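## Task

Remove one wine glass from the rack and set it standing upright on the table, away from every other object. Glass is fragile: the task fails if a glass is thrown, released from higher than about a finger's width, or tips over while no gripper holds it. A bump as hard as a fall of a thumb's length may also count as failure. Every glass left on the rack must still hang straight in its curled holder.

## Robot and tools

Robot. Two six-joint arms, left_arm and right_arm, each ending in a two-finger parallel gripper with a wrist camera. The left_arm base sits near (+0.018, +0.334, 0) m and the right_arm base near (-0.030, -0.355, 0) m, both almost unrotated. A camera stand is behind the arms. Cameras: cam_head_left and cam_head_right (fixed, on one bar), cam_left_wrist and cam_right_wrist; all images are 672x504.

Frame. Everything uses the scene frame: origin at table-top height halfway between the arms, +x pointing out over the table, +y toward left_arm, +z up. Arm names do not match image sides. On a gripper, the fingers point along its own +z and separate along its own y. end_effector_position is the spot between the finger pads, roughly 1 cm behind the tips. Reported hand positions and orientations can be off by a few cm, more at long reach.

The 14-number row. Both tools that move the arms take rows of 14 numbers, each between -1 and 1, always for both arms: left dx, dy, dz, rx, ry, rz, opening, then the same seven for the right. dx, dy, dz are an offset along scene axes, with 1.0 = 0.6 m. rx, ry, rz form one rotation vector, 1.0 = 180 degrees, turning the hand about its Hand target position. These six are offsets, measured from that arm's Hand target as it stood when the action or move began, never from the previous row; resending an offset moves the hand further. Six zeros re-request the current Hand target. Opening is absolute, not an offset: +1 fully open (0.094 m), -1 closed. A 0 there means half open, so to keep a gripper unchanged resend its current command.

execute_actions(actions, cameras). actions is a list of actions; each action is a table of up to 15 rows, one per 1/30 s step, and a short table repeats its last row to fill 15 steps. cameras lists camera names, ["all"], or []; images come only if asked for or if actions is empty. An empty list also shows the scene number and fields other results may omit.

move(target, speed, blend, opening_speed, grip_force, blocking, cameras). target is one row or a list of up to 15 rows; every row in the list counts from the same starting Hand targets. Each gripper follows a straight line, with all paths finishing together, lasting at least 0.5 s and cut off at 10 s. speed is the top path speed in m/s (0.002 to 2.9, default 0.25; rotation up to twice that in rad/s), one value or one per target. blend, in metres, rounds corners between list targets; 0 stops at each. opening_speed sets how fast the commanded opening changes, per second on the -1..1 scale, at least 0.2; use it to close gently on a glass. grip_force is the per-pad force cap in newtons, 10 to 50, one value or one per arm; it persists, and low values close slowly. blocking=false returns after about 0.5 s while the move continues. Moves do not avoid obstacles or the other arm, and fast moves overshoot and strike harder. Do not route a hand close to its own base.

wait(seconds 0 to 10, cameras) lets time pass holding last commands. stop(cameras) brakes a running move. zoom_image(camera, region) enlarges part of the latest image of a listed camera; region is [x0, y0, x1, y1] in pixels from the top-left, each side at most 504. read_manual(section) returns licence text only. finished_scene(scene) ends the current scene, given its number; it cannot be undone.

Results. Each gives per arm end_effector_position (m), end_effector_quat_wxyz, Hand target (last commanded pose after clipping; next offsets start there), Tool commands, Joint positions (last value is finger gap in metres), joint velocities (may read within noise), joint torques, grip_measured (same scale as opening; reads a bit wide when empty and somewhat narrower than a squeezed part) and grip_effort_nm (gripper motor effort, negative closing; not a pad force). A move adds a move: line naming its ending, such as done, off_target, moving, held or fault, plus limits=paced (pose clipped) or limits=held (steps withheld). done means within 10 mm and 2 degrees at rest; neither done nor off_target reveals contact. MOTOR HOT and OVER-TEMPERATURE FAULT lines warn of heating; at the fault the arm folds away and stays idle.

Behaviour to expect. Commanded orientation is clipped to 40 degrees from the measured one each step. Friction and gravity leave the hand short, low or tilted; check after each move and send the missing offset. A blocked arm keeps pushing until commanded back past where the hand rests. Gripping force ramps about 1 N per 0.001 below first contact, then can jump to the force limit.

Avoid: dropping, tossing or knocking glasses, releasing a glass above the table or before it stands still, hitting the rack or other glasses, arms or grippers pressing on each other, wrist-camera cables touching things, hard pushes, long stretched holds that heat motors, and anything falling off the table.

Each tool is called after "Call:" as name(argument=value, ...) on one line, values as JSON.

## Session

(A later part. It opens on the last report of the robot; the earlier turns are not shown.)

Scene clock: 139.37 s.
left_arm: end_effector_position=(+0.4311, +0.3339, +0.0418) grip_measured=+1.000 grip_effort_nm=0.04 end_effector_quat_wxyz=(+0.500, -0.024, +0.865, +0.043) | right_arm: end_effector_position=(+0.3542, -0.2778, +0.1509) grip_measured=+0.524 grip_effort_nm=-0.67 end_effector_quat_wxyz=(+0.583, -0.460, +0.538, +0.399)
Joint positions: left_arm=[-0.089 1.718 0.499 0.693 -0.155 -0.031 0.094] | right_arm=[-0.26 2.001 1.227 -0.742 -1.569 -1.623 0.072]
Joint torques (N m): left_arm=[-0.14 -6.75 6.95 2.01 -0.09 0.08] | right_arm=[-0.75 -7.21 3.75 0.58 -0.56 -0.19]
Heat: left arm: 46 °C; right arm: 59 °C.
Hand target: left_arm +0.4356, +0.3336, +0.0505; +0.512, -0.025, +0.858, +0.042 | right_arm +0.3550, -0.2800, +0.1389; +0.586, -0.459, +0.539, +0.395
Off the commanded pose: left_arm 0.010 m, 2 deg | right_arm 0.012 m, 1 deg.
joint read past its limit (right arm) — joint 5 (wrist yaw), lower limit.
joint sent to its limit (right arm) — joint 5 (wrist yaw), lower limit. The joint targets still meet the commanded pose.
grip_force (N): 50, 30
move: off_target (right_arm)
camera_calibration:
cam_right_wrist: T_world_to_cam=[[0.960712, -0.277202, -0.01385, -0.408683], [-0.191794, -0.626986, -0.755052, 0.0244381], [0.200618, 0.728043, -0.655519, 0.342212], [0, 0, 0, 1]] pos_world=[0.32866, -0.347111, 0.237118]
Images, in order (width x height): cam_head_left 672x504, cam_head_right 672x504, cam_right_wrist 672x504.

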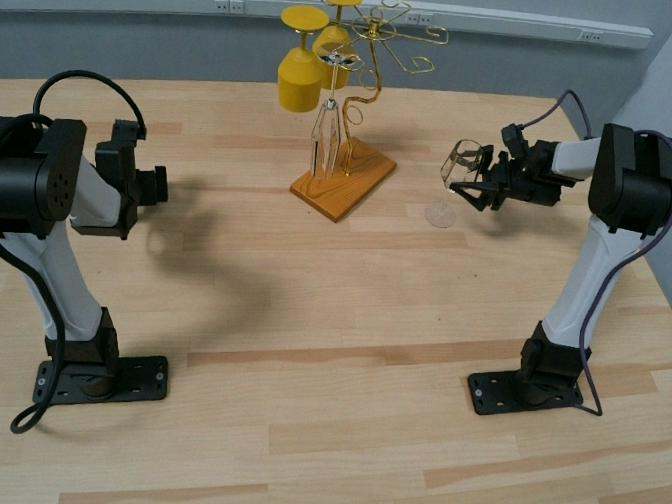

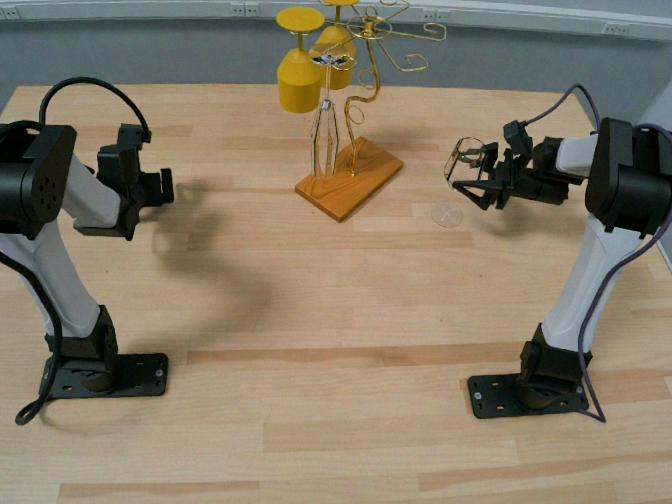

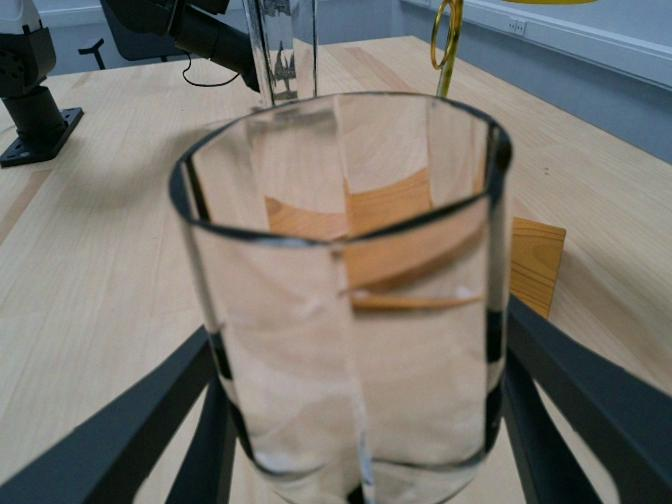

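Call:
move(target=[[0,0,0,0,0,0,1, 0,0,0.0142,0,0,0,-1],[0,0,0,0,0,0,1, 0,0,0.0142,0,0,0,1]], speed=0.03, opening_speed=0.4, grip_force=[50, 30], cameras=["cam_head_left","cam_head_right","cam_right_wrist"])

Scene clock: 147.70 s.
left_arm: end_effector_position=(+0.4311, +0.3339, +0.0418) grip_measured=+1.000 grip_effort_nm=0.04 end_effector_quat_wxyz=(+0.500, -0.024, +0.865, +0.043) | right_arm: end_effector_position=(+0.3542, -0.2778, +0.1509) grip_measured=+0.999 grip_effort_nm=0.06 end_effector_quat_wxyz=(+0.583, -0.460, +0.538, +0.399)
Joint positions: left_arm=[-0.089 1.718 0.499 0.693 -0.155 -0.031 0.094] | right_arm=[-0.26 2.001 1.227 -0.742 -1.569 -1.623 0.094]
Joint torques (N m): left_arm=[0.05 -6.69 6.8 2.02 -0.06 0.08] | right_arm=[-0.73 -8.94 4.52 0.43 -0.53 -0.02]
Heat: left arm: 46 °C; right arm: 57 °C.
Hand target: left_arm +0.4356, +0.3336, +0.0505; +0.512, -0.025, +0.858, +0.042 | right_arm +0.3550, -0.2800, +0.1474; +0.586, -0.459, +0.539, +0.395
Off the commanded pose: left_arm 0.010 m, 2 deg | right_arm 0.004 m, 1 deg.
joint read past its limit (right arm) — joint 5 (wrist yaw), lower limit.
joint sent to its limit (right arm) — joint 5 (wrist yaw), lower limit. The joint targets still meet the commanded pose.
grip_force (N): 50, 30
move: done
camera_calibration:
cam_right_wrist: T_world_to_cam=[[0.960712, -0.277202, -0.01385, -0.408683], [-0.191794, -0.626986, -0.755052, 0.0244381], [0.200618, 0.728043, -0.655519, 0.342212], [0, 0, 0, 1]] pos_world=[0.32866, -0.347111, 0.237118]
Images, in order (width x height): cam_head_left 672x504, cam_head_right 672x504, cam_right_wrist 672x504.

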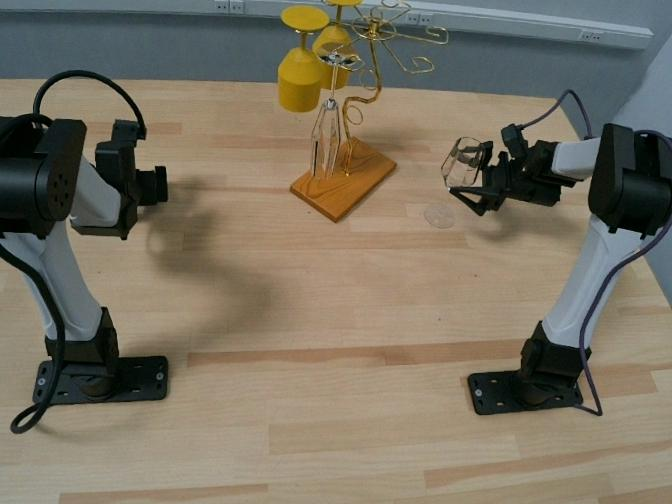

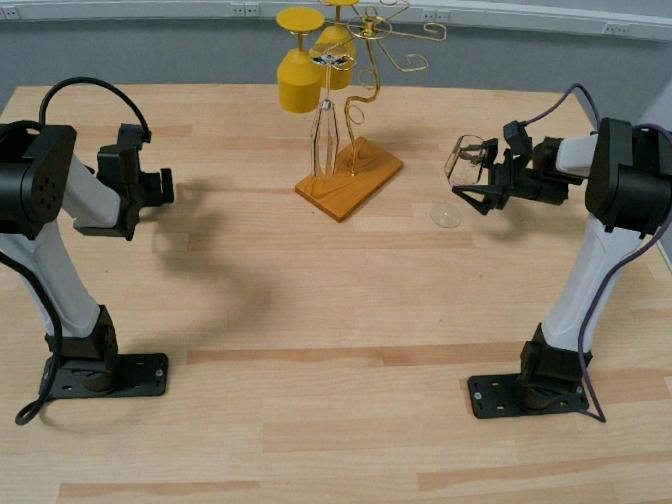

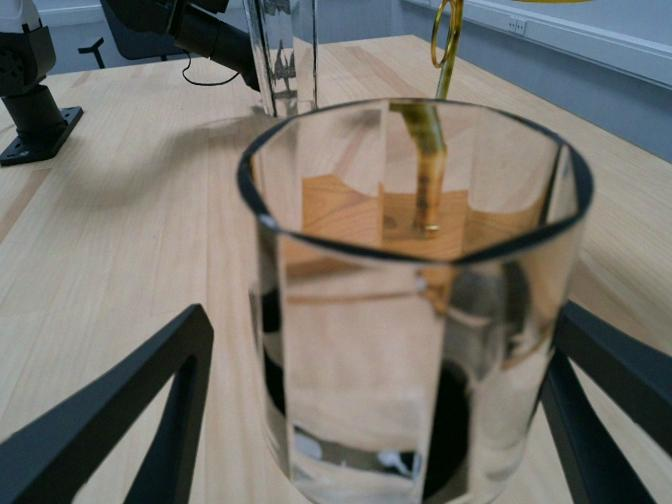

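Call:
zoom_image(camera="cam_head_left", region=[410, 120, 530, 240])

Call:
zoom_image(camera="cam_right_wrist", region=[180, 80, 640, 504])

Scaled by 4.200 from the camera's 672x504 image, which has a finer 960x720 frame.

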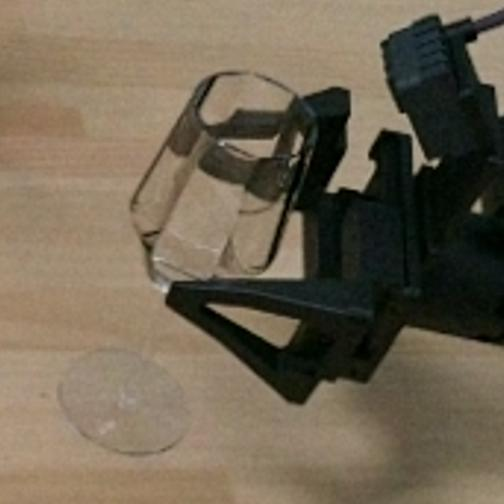

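Scaled by 1.096 from the camera's 672x504 image, which has a finer 960x720 frame.

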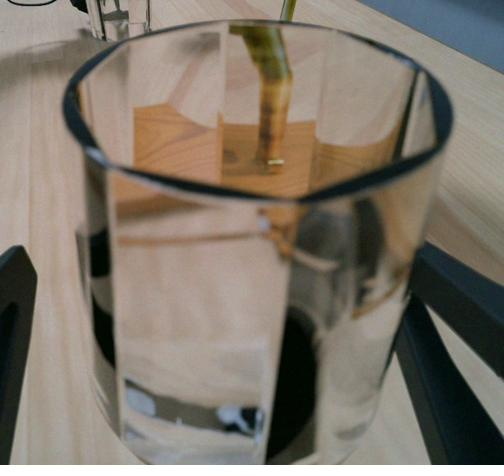

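Call:
move(target=[0,0,0,0,0,0,1, 0.0125,-0.003,0.004,0.0072,0.0268,0,1], speed=0.03, grip_force=[50, 50], cameras=["cam_right_wrist"])

Scene clock: 151.30 s.
left_arm: end_effector_position=(+0.4311, +0.3339, +0.0417) grip_measured=+1.000 grip_effort_nm=0.04 end_effector_quat_wxyz=(+0.500, -0.024, +0.865, +0.043) | right_arm: end_effector_position=(+0.3542, -0.2778, +0.1509) grip_measured=+0.999 grip_effort_nm=0.06 end_effector_quat_wxyz=(+0.563, -0.434, +0.559, +0.426)
Joint positions: left_arm=[-0.089 1.718 0.499 0.693 -0.155 -0.031 0.094] | right_arm=[-0.26 2.001 1.227 -0.742 -1.569 -1.529 0.094]
Joint torques (N m): left_arm=[-0.09 -6.57 6.83 2.13 -0.04 0.1] | right_arm=[-0.65 -7.57 7.3 0.43 -0.53 0.09]
Heat: left arm: 46 °C; right arm: 57 °C.
Hand target: left_arm +0.4356, +0.3336, +0.0505; +0.511, -0.025, +0.858, +0.042 | right_arm +0.3625, -0.2818, +0.1498; +0.568, -0.435, +0.558, +0.420
Off the commanded pose: left_arm 0.010 m, 2 deg | right_arm 0.009 m, 1 deg.
joint read past its limit (right arm) — joint 5 (wrist yaw), lower limit.
joint sent to its limit (right arm) — joint 5 (wrist yaw), lower limit. The joint targets still meet the commanded pose.
move: done
camera_calibration:
cam_right_wrist: T_world_to_cam=[[0.955137, -0.2758, -0.107927, -0.392099], [-0.26043, -0.608602, -0.74952, 0.053001], [0.141033, 0.744002, -0.653124, 0.367353], [0, 0, 0, 1]] pos_world=[0.336503, -0.349195, 0.237334]
Images, in order (width x height): cam_right_wrist 672x504.

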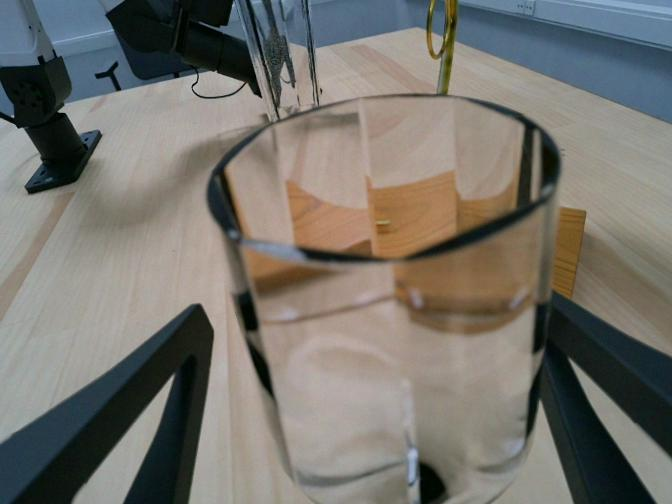

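Call:
move(target=[0,0,0,0,0,0,1, 0.0125,-0.001,0,0,0,0,1], speed=0.03, cameras=["cam_right_wrist"])

Scene clock: 152.40 s.
left_arm: end_effector_position=(+0.4311, +0.3339, +0.0417) grip_measured=+1.000 grip_effort_nm=0.03 end_effector_quat_wxyz=(+0.500, -0.024, +0.865, +0.043) | right_arm: end_effector_position=(+0.3620, -0.2799, +0.1499) grip_measured=+0.999 grip_effort_nm=0.06 end_effector_quat_wxyz=(+0.562, -0.432, +0.560, +0.429)
Joint positions: left_arm=[-0.089 1.718 0.499 0.693 -0.155 -0.031 0.094] | right_arm=[-0.26 2.027 1.262 -0.742 -1.569 -1.513 0.094]
Joint torques (N m): left_arm=[-0.02 -6.57 6.86 2.03 -0.07 0.09] | right_arm=[-0.47 -8.18 7.34 0.47 -0.55 0.11]
Heat: left arm: 46 °C; right arm: 57 °C.
Hand target: left_arm +0.4356, +0.3336, +0.0505; +0.511, -0.025, +0.858, +0.042 | right_arm +0.3700, -0.2824, +0.1498; +0.568, -0.435, +0.558, +0.420
Off the commanded pose: left_arm 0.010 m, 2 deg | right_arm 0.008 m, 1 deg.
joint read past its limit (right arm) — joint 5 (wrist yaw), lower limit.
joint sent to its limit (right arm) — joint 5 (wrist yaw), lower limit. The joint targets still meet the commanded pose.
move: done
camera_calibration:
cam_right_wrist: T_world_to_cam=[[0.95434, -0.27564, -0.115147, -0.398822], [-0.265721, -0.607188, -0.748809, 0.0551998], [0.136485, 0.745215, -0.652706, 0.369128], [0, 0, 0, 1]] pos_world=[0.344899, -0.351494, 0.236343]
Images, in order (width x height): cam_right_wrist 672x504.

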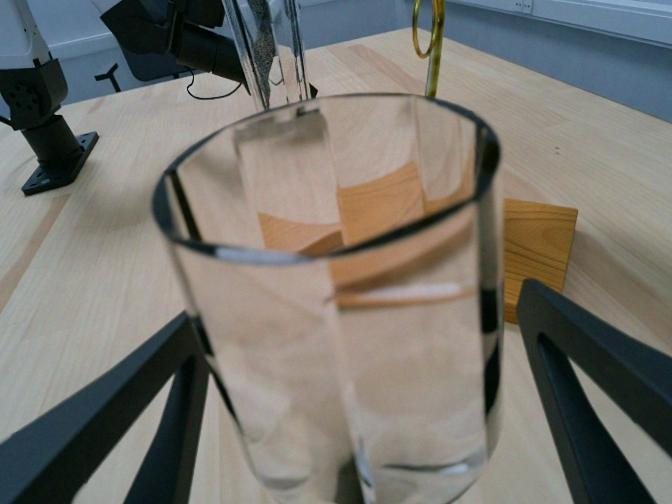

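Call:
move(target=[[0,0,0,0,0,0,1, -0.0483,-0.076,0.0,0,0,-0.0439,1],[0,0,0,0,0,0,1, -0.0967,-0.1393,0.0,0,0,-0.0911,1],[0,0,0,0,0,0,1, -0.155,-0.1793,0.0,0,0,-0.1383,1]], speed=[0.06,0.08,0.12], blend=[0.008,0.01,0], cameras=["cam_head_left","cam_head_right","cam_right_wrist"])

Scene clock: 156.63 s.
left_arm: end_effector_position=(+0.4311, +0.3339, +0.0417) grip_measured=+1.000 grip_effort_nm=0.04 end_effector_quat_wxyz=(+0.500, -0.024, +0.865, +0.043) | right_arm: end_effector_position=(+0.2803, -0.3905, +0.1420) grip_measured=+0.999 grip_effort_nm=0.06 end_effector_quat_wxyz=(+0.639, -0.293, +0.644, +0.301)
Joint positions: left_arm=[-0.089 1.718 0.499 0.693 -0.155 -0.031 0.094] | right_arm=[-0.702 1.755 0.843 -0.742 -1.569 -1.641 0.094]
Joint torques (N m): left_arm=[-0.02 -6.39 6.74 2.01 -0.01 0.11] | right_arm=[-0.73 -10.45 3.56 0.08 -0.54 -0.09]
Heat: left arm: 46 °C; right arm: 56 °C.
Hand target: left_arm +0.4356, +0.3336, +0.0505; +0.511, -0.025, +0.858, +0.042 | right_arm +0.2770, -0.3899, +0.1499; +0.645, -0.305, +0.639, +0.288
Off the commanded pose: left_arm 0.010 m, 2 deg | right_arm 0.008 m, 2 deg.
joint read past its limit (right arm) — joint 5 (wrist yaw), lower limit.
joint sent to its limit (right arm) — joint 5 (wrist yaw), lower limit. The joint targets still meet the commanded pose.
move: done
camera_calibration:
cam_right_wrist: T_world_to_cam=[[0.742754, -0.656105, -0.133579, -0.438821], [-0.510617, -0.425997, -0.746858, 0.09957], [0.433113, 0.622939, -0.651429, 0.326388], [0, 0, 0, 1]] pos_world=[0.235415, -0.448816, 0.228366]
Images, in order (width x height): cam_head_left 672x504, cam_head_right 672x504, cam_right_wrist 672x504.

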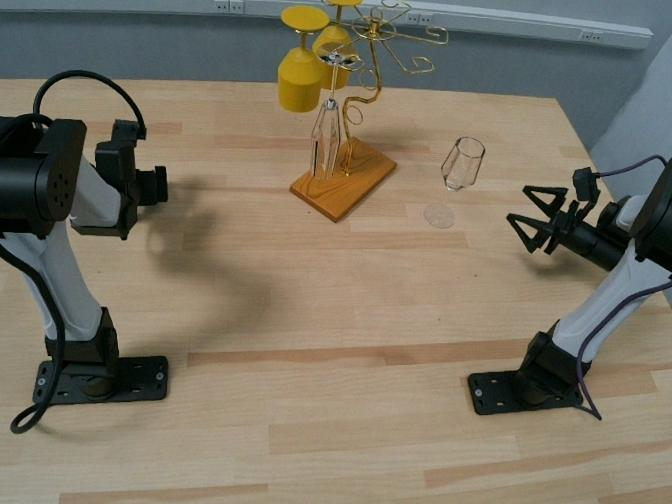

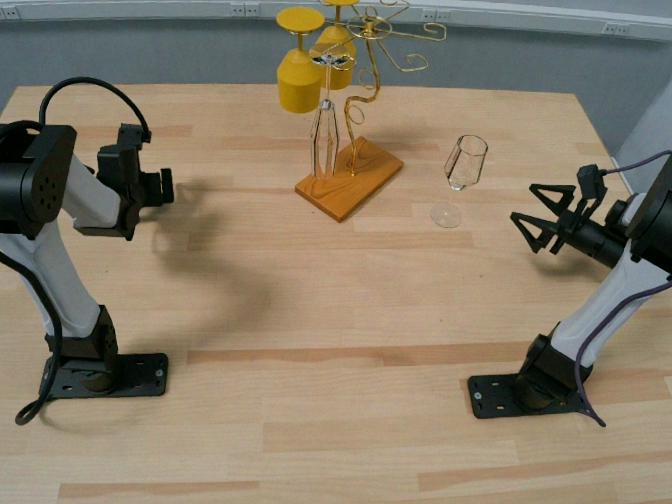

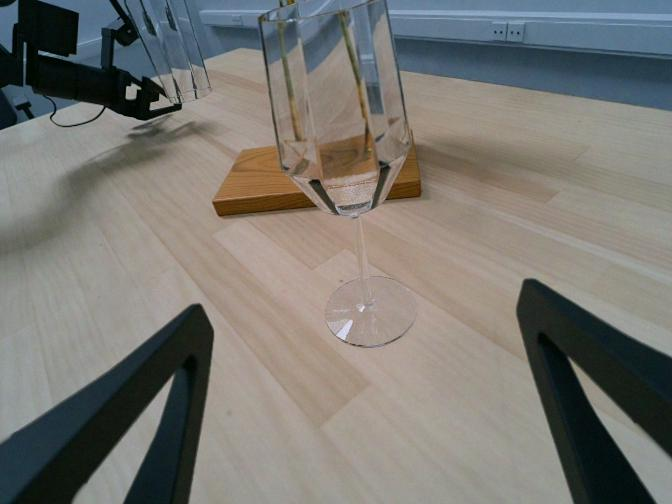

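Call:
finished_scene(scene=1)

The scene is finished: the task was done.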